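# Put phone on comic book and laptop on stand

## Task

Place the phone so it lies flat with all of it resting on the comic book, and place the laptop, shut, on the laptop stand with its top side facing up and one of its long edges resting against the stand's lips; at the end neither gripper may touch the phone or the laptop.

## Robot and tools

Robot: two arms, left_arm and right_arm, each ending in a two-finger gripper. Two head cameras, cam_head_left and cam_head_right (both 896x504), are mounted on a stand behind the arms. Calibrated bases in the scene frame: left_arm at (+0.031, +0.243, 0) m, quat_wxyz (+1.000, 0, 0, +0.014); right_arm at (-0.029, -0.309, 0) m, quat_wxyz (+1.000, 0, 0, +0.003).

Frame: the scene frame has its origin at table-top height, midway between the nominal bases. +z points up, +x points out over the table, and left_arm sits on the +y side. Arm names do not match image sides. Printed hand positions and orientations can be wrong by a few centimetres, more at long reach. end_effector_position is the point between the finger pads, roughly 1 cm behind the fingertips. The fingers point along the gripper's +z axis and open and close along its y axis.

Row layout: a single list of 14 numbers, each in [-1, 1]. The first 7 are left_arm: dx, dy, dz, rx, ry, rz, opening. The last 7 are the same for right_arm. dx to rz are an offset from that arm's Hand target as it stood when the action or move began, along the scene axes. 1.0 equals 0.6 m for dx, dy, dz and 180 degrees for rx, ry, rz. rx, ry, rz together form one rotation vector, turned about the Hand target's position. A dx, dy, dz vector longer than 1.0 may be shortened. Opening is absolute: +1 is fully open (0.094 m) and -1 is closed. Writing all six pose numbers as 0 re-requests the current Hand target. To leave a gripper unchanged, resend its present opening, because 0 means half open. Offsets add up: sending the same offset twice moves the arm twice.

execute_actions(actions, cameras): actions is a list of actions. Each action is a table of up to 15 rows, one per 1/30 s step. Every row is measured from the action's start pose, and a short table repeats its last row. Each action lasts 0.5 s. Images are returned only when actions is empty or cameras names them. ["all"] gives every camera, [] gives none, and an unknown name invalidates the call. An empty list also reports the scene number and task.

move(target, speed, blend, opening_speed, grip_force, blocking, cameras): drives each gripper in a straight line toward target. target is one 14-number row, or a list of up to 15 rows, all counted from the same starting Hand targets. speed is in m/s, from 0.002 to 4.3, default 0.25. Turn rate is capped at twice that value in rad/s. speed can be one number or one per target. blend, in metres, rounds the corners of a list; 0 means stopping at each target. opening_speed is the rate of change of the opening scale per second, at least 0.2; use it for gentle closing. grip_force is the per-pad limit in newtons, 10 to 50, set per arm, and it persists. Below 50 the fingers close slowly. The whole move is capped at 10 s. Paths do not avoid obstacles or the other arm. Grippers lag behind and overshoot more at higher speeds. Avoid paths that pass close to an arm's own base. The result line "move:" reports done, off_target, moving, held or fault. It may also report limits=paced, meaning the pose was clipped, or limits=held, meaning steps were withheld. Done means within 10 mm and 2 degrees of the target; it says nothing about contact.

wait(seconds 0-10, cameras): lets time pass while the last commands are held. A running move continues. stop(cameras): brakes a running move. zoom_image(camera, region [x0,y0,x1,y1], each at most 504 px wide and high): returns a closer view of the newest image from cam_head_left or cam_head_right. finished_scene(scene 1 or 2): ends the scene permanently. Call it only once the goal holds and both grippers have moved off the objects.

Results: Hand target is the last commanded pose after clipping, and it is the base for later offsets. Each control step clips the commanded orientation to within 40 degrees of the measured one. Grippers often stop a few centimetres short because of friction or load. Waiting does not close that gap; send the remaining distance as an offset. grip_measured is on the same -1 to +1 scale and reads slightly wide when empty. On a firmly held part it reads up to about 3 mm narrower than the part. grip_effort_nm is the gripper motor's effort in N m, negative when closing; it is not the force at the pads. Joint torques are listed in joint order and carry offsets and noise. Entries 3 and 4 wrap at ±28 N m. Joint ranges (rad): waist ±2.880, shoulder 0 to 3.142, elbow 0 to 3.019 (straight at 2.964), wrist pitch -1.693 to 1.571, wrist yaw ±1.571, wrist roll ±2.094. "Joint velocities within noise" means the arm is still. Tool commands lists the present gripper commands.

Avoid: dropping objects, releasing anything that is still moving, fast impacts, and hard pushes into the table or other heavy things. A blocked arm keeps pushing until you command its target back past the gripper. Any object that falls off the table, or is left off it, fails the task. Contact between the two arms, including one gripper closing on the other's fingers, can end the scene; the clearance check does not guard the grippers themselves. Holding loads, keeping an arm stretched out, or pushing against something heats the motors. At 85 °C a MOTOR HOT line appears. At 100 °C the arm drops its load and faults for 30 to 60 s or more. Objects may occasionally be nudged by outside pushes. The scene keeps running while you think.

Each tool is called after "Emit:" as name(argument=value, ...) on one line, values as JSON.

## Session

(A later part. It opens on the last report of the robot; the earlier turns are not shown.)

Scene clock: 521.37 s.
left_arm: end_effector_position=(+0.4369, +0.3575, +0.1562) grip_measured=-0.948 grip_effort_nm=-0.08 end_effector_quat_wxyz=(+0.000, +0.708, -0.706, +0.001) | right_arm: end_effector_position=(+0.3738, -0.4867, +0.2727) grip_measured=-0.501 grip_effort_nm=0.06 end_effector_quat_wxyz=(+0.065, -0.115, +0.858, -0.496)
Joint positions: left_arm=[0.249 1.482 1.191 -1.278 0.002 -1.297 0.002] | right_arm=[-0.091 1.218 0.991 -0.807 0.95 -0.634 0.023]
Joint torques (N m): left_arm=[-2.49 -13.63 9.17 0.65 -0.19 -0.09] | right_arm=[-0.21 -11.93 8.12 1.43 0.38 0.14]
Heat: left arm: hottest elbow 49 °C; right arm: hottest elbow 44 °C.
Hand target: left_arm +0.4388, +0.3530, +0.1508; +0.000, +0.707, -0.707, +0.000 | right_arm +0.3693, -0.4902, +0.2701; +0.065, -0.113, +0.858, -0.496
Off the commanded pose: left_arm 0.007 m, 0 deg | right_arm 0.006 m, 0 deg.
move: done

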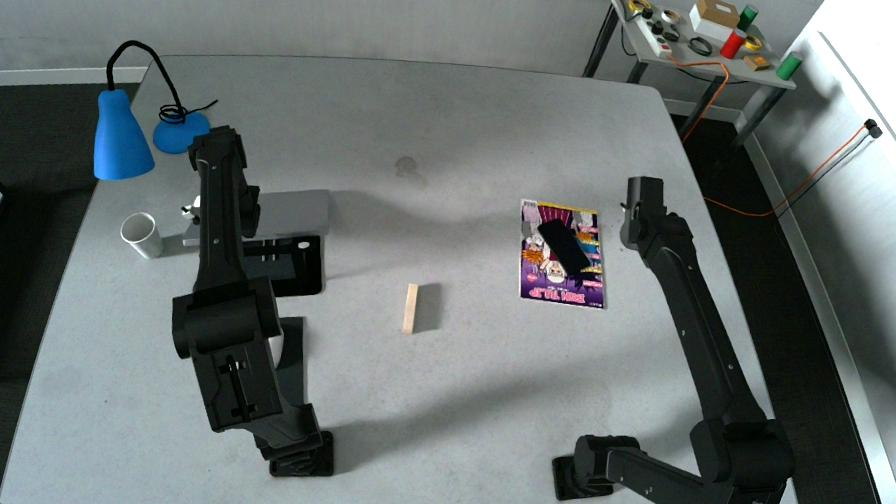

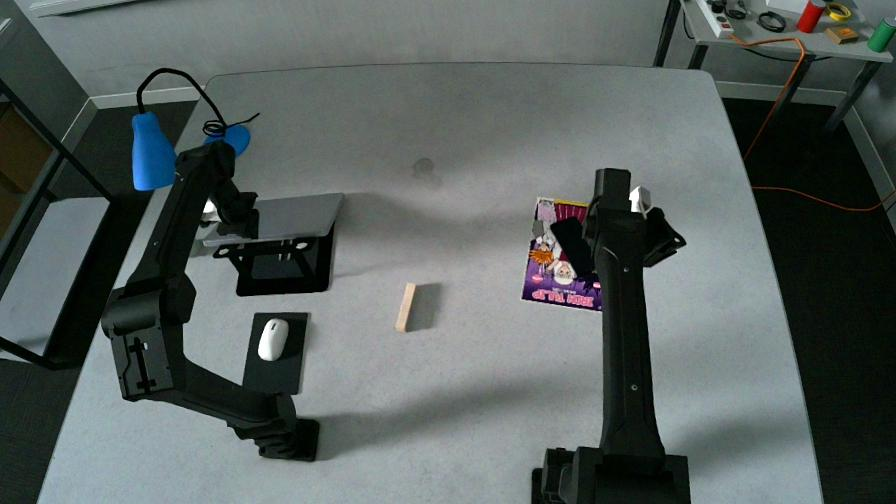

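Emit:
move(target=[[-0.008,0,-0.042,0,0,0,-0.95,0,0,0,0,0,0,-0.5],[0.075,0.005,-0.048,0,0,0,-0.95,0,0,0,0,0,0,-0.5]], speed=[0.08,0.04], blend=[0.002,0], cameras=["cam_head_left","cam_head_right"])

Emit:
zoom_image(camera="cam_head_left", region=[170, 170, 350, 310])

Emit:
zoom_image(camera="cam_head_right", region=[180, 170, 360, 310])

Scene clock: 527.70 s.
left_arm: end_effector_position=(+0.4367, +0.3540, +0.1097) grip_measured=-0.949 grip_effort_nm=-0.01 end_effector_quat_wxyz=(+0.037, +0.715, -0.698, -0.023) | right_arm: end_effector_position=(+0.3738, -0.4867, +0.2727) grip_measured=-0.501 grip_effort_nm=0.05 end_effector_quat_wxyz=(+0.065, -0.115, +0.858, -0.496)
Joint positions: left_arm=[0.239 1.577 1.168 -1.249 -0.002 -1.327 0.002] | right_arm=[-0.091 1.218 0.991 -0.807 0.95 -0.634 0.023]
Joint torques (N m): left_arm=[-3.6 -10.99 17.18 1.54 -0.05 0.02] | right_arm=[-0.09 -11.99 8.12 1.4 0.38 0.14]
Heat: left arm: hottest elbow 48 °C; right arm: hottest elbow 44 °C.
Hand target: left_arm +0.4837, +0.3561, +0.1219; +0.000, +0.708, -0.707, +0.000 | right_arm +0.3693, -0.4902, +0.2701; +0.065, -0.113, +0.858, -0.496
Off the commanded pose: left_arm 0.049 m, 5 deg | right_arm 0.006 m, 0 deg.
move: off_target (left_arm)

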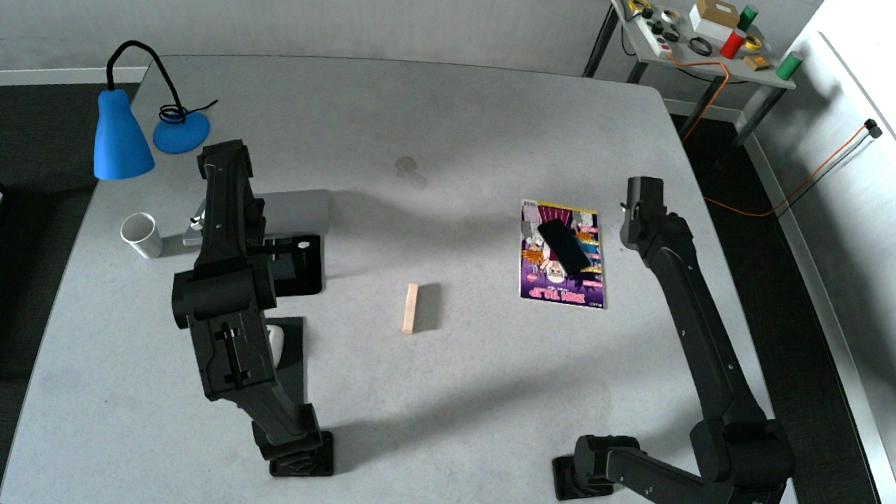

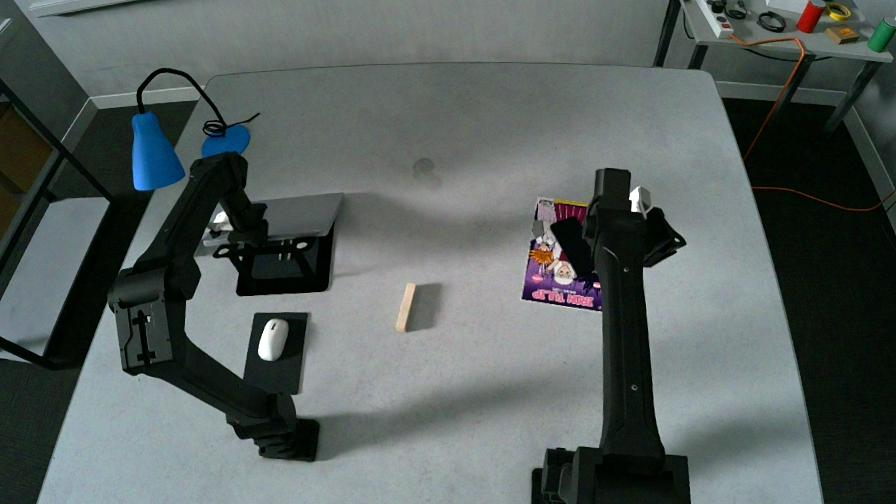

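Scaled by 2.800.

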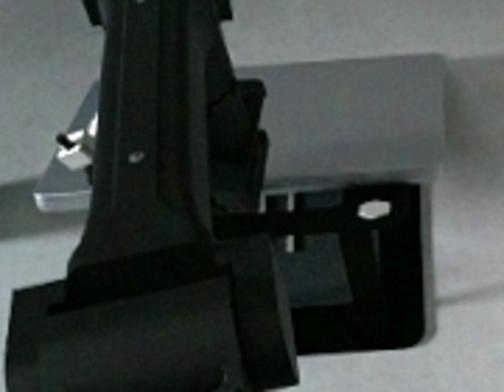

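Scaled by 2.800.

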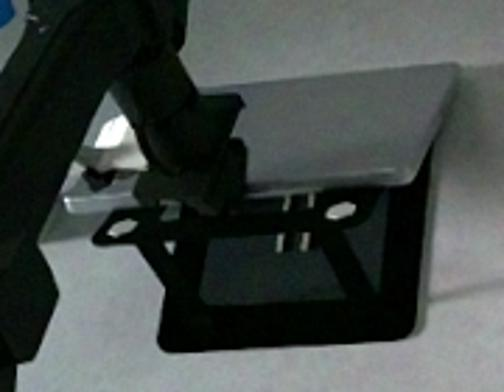

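Emit:
move(target=[0.06,0.005,0,0,0,0,-0.95,0,0,0,0,0,0,-0.5], speed=0.04, cameras=["cam_head_left","cam_head_right"])

Emit:
zoom_image(camera="cam_head_left", region=[170, 170, 350, 310])

Emit:
zoom_image(camera="cam_head_right", region=[180, 170, 360, 310])

Scene clock: 531.27 s.
left_arm: end_effector_position=(+0.4672, +0.3582, +0.1104) grip_measured=-0.950 grip_effort_nm=0.02 end_effector_quat_wxyz=(+0.043, +0.716, -0.697, -0.028) | right_arm: end_effector_position=(+0.3738, -0.4867, +0.2727) grip_measured=-0.501 grip_effort_nm=0.05 end_effector_quat_wxyz=(+0.065, -0.115, +0.858, -0.496)
Joint positions: left_arm=[0.23 1.66 1.271 -1.284 -0.004 -1.339 0.002] | right_arm=[-0.091 1.218 0.991 -0.807 0.95 -0.634 0.023]
Joint torques (N m): left_arm=[-2.96 -12.81 17.85 1.89 0.05 0.07] | right_arm=[-0.15 -12.04 8.1 1.4 0.38 0.14]
Heat: left arm: hottest elbow 48 °C; right arm: hottest elbow 44 °C.
Hand target: left_arm +0.5198, +0.3591, +0.1221; +0.000, +0.708, -0.707, +0.000 | right_arm +0.3693, -0.4902, +0.2701; +0.065, -0.113, +0.858, -0.496
Off the commanded pose: left_arm 0.054 m, 6 deg | right_arm 0.006 m, 0 deg.
move: off_target (left_arm)

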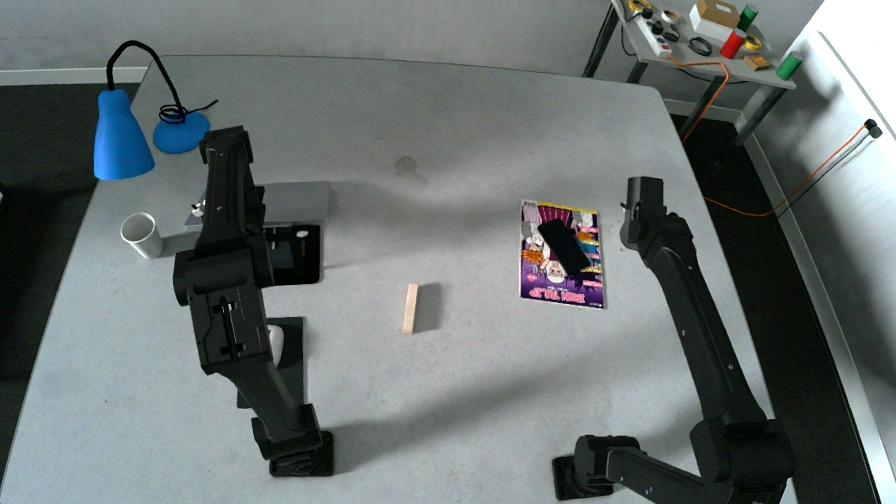

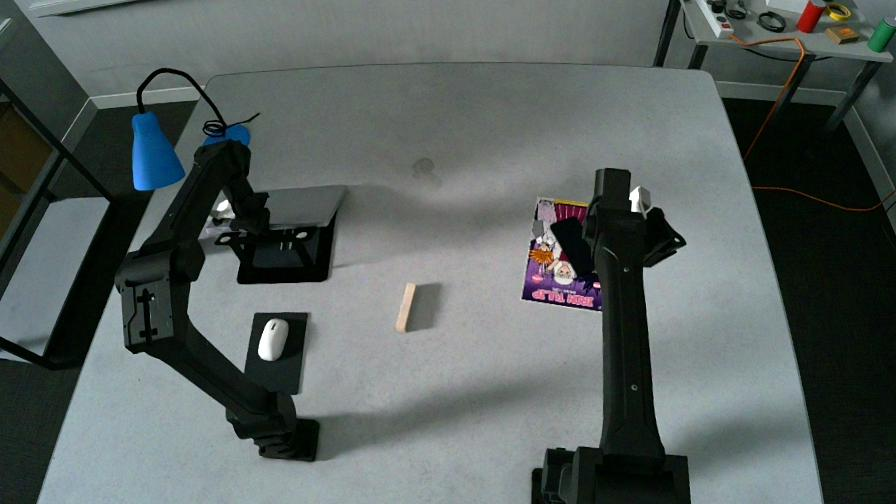

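Scaled by 2.800.

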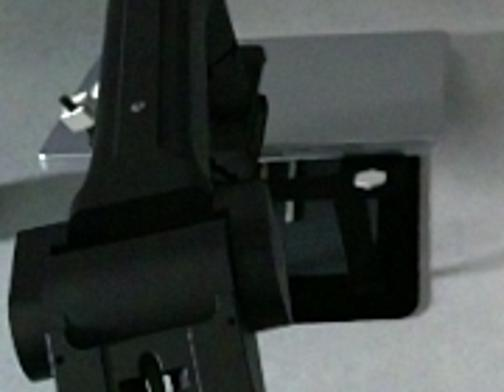

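Scaled by 2.800.

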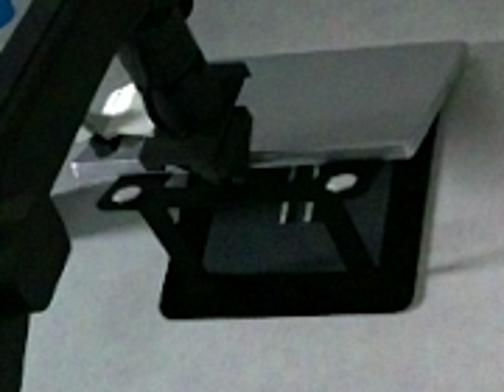

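Emit:
move(target=[[-0.12,0,0.0,0,0,0,-0.95,0,0,0,0,0,0,-0.5],[-0.12,0,0.12,0,0,0,-0.95,0,0,0,0,0,0,-0.5],[-0.3,0.2,0.25,0,0,0,-0.95,0,0,0,0,0,0,-0.5]], speed=[0.1,0.12,0.3], blend=[0.003,0.03,0], cameras=["cam_head_left","cam_head_right"])

Emit:
zoom_image(camera="cam_head_left", region=[175, 160, 335, 300])

Emit:
zoom_image(camera="cam_head_left", region=[175, 215, 335, 255])

Emit:
zoom_image(camera="cam_head_left", region=[195, 165, 345, 205])

Emit:
zoom_image(camera="cam_head_right", region=[185, 160, 365, 300])

Scene clock: 546.13 s.
left_arm: end_effector_position=(+0.3284, +0.4659, +0.2458) grip_measured=-0.950 grip_effort_nm=0.04 end_effector_quat_wxyz=(+0.029, +0.707, -0.707, -0.006) | right_arm: end_effector_position=(+0.3738, -0.4867, +0.2727) grip_measured=-0.501 grip_effort_nm=0.06 end_effector_quat_wxyz=(+0.065, -0.115, +0.858, -0.496)
Joint positions: left_arm=[0.614 1.351 1.294 -1.574 -0.004 -0.929 0.002] | right_arm=[-0.091 1.218 0.991 -0.807 0.95 -0.634 0.023]
Joint torques (N m): left_arm=[-0.44 -12.16 16.53 -0.25 -0.04 0.13] | right_arm=[-0.21 -12.04 8.13 1.39 0.38 0.15]
Heat: left arm: hottest elbow 47 °C; right arm: hottest elbow 44 °C.
Hand target: left_arm +0.3398, +0.4791, +0.2720; +0.000, +0.708, -0.707, +0.000 | right_arm +0.3693, -0.4902, +0.2701; +0.065, -0.113, +0.858, -0.496
Off the commanded pose: left_arm 0.031 m, 3 deg | right_arm 0.006 m, 0 deg.
move: off_target (left_arm)

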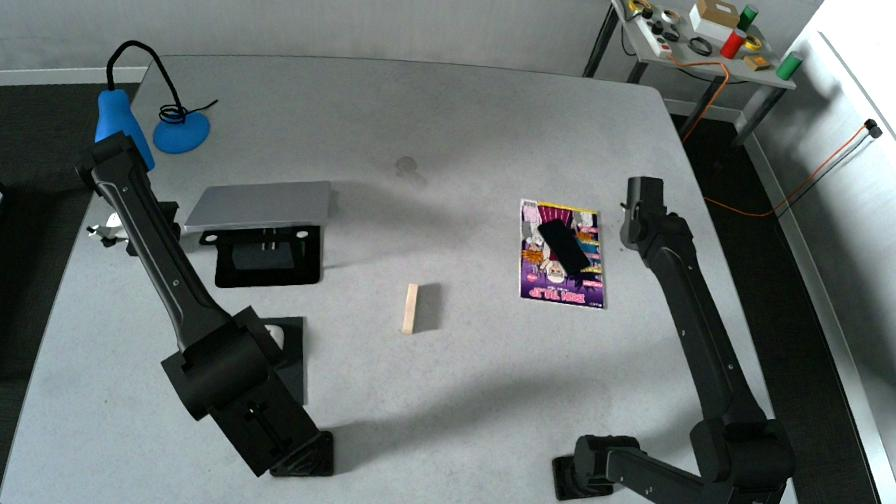

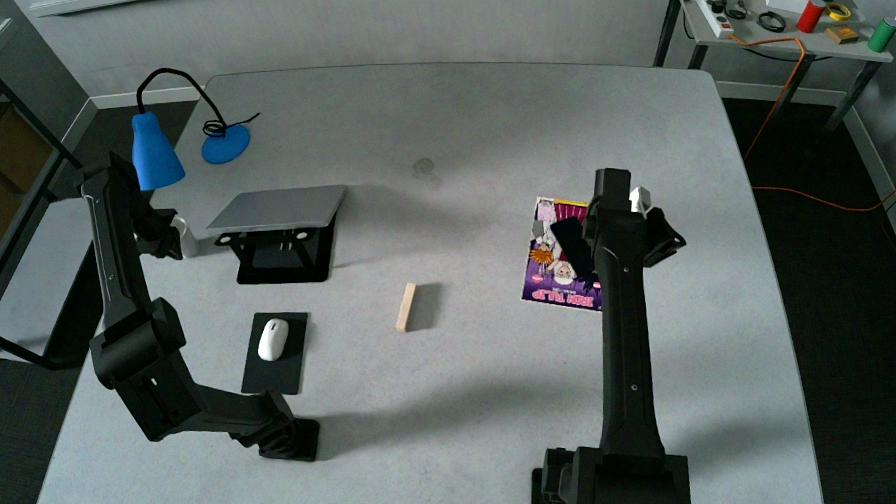

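Scaled by 3.150.

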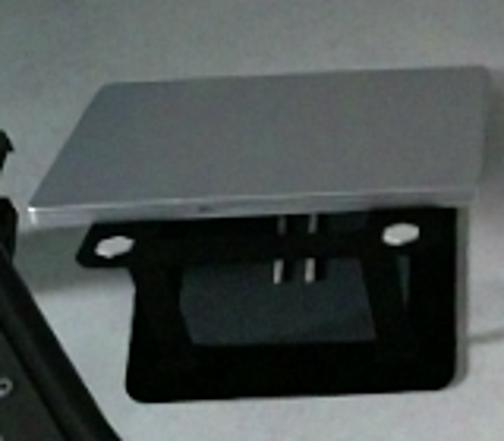

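Scaled by 3.150.

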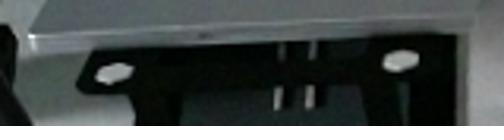

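Scaled by 3.360.

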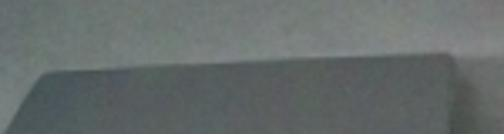

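Scaled by 2.800.

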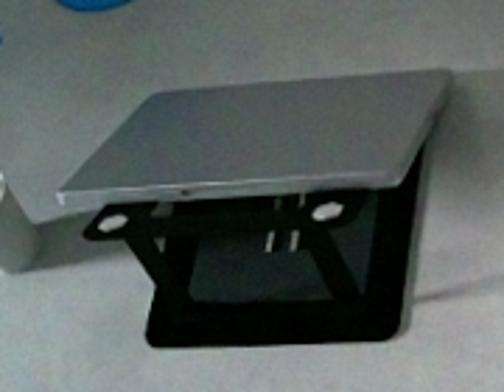

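Emit:
move(target=[[0.185,-0.1485,-0.12,0,0,0,-0.95,0,0,0,0,0,0,-0.5],[0.192,-0.1485,-0.235,0,0,0,-0.95,0,0,0,0,0,0,-0.5],[0.3,-0.1435,-0.24,0,0,0,-0.95,0,0,0,0,0,0,-0.5]], speed=[0.25,0.1,0.05], blend=[0.01,0,0], cameras=["cam_head_left","cam_head_right"])

Emit:
zoom_image(camera="cam_head_left", region=[175, 160, 335, 300])

Emit:
zoom_image(camera="cam_head_right", region=[185, 160, 365, 300])

Scene clock: 563.03 s.
left_arm: end_effector_position=(+0.4651, +0.3886, +0.1113) grip_measured=-0.950 grip_effort_nm=0.04 end_effector_quat_wxyz=(+0.049, +0.716, -0.696, -0.027) | right_arm: end_effector_position=(+0.3738, -0.4867, +0.2727) grip_measured=-0.501 grip_effort_nm=0.06 end_effector_quat_wxyz=(+0.065, -0.115, +0.858, -0.496)
Joint positions: left_arm=[0.295 1.682 1.302 -1.303 -0.003 -1.275 0.002] | right_arm=[-0.091 1.218 0.991 -0.807 0.95 -0.634 0.023]
Joint torques (N m): left_arm=[-3.6 -13.63 18.4 1.61 0.08 0.03] | right_arm=[-0.09 -12.1 8.12 1.42 0.38 0.14]
Heat: left arm: hottest elbow 47 °C; right arm: hottest elbow 44 °C.
Hand target: left_arm +0.5199, +0.3929, +0.1281; +0.000, +0.708, -0.707, +0.000 | right_arm +0.3693, -0.4902, +0.2701; +0.065, -0.113, +0.858, -0.496
Off the commanded pose: left_arm 0.057 m, 7 deg | right_arm 0.006 m, 0 deg.
move: off_target (left_arm)

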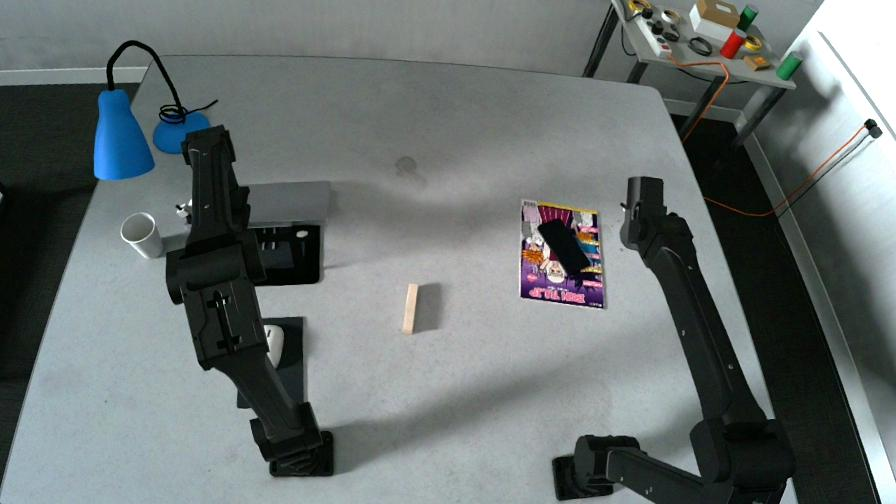

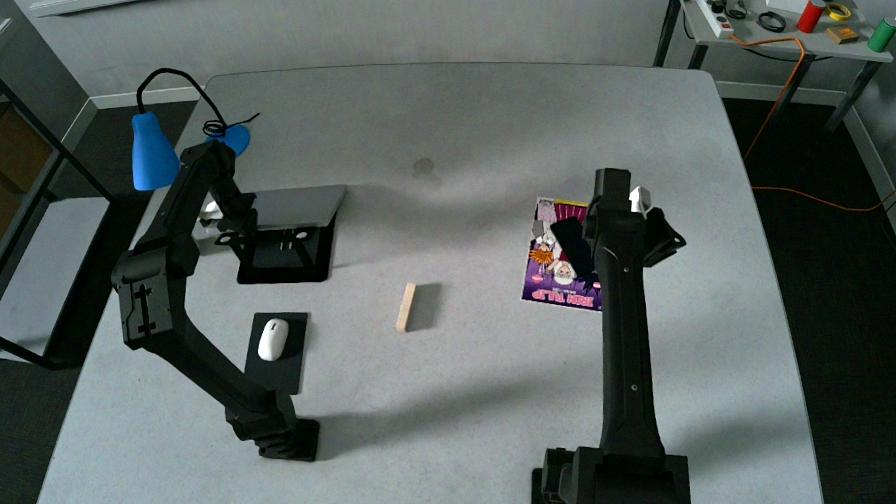

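Scaled by 3.150.

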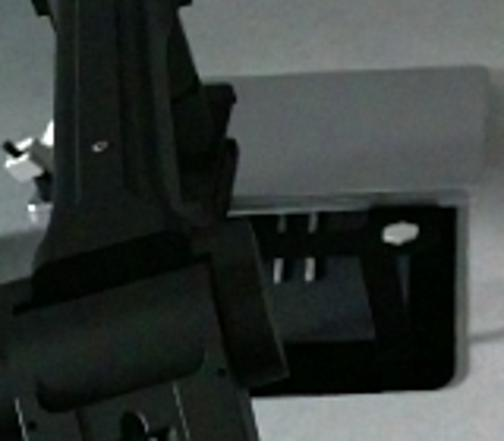

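Scaled by 2.800.

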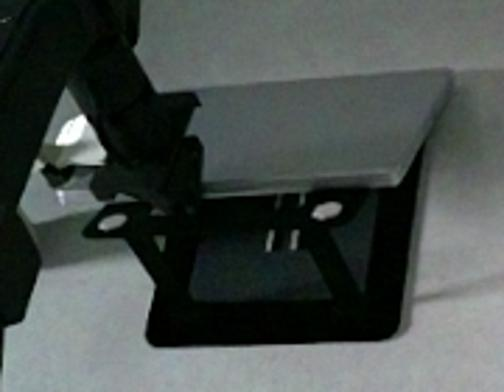

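Emit:
move(target=[[-0.12,0,0.0,0,0,0,-0.95,0,0,0,0,0,0,-0.5],[-0.12,0,0.12,0,0,0,-0.95,0,0,0,0,0,0,-0.5],[-0.3,0.1,0.25,0,0,0,-0.95,0,0,0,0,0,0,-0.5]], speed=[0.1,0.15,0.3], blend=[0.003,0.03,0], cameras=["cam_head_left","cam_head_right"])

Emit:
zoom_image(camera="cam_head_left", region=[175, 160, 335, 300])

Scene clock: 569.13 s.
left_arm: end_effector_position=(+0.3284, +0.4410, +0.2525) grip_measured=-0.950 grip_effort_nm=0.05 end_effector_quat_wxyz=(+0.028, +0.707, -0.707, -0.008) | right_arm: end_effector_position=(+0.3738, -0.4867, +0.2727) grip_measured=-0.501 grip_effort_nm=0.06 end_effector_quat_wxyz=(+0.065, -0.115, +0.858, -0.496)
Joint positions: left_arm=[0.558 1.311 1.275 -1.592 -0.004 -0.985 0.002] | right_arm=[-0.091 1.218 0.991 -0.807 0.95 -0.634 0.023]
Joint torques (N m): left_arm=[-0.91 -11.05 16.55 -0.05 0.04 0.11] | right_arm=[-0.09 -11.99 8.09 1.42 0.38 0.15]
Heat: left arm: hottest elbow 48 °C; right arm: hottest elbow 44 °C.
Hand target: left_arm +0.3398, +0.4529, +0.2781; +0.000, +0.708, -0.707, +0.000 | right_arm +0.3693, -0.4902, +0.2701; +0.065, -0.113, +0.858, -0.496
Off the commanded pose: left_arm 0.031 m, 3 deg | right_arm 0.006 m, 0 deg.
move: off_target (left_arm)

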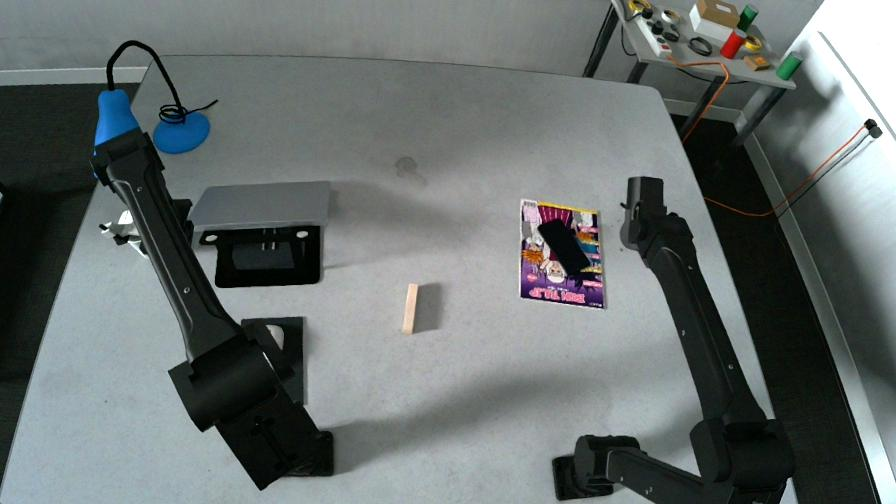

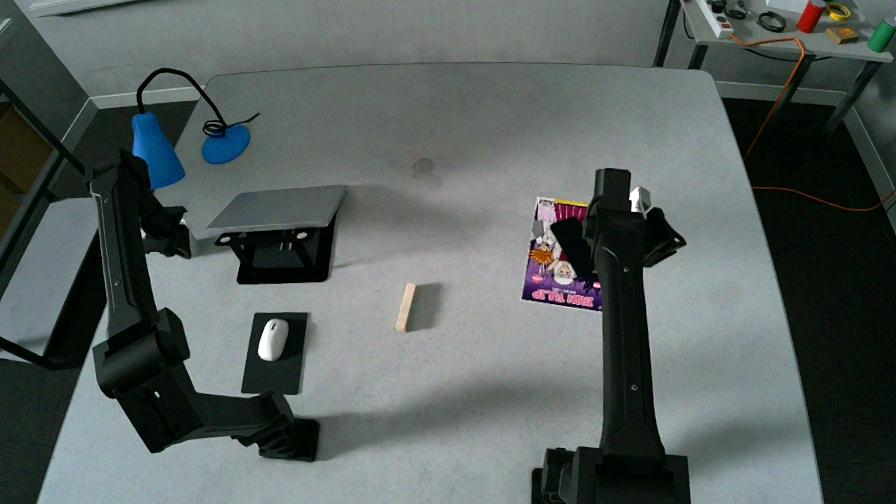

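Scaled by 3.150.

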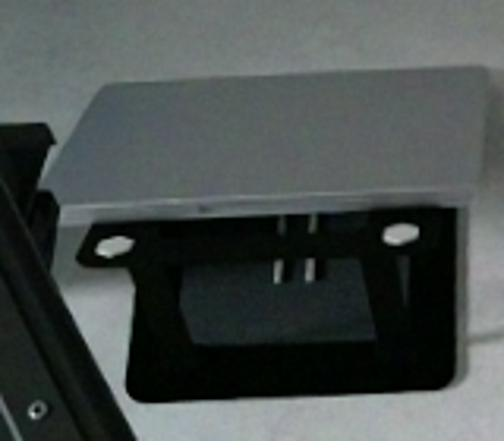

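Emit:
finished_scene(scene=2)

The scene is finished: the task was done.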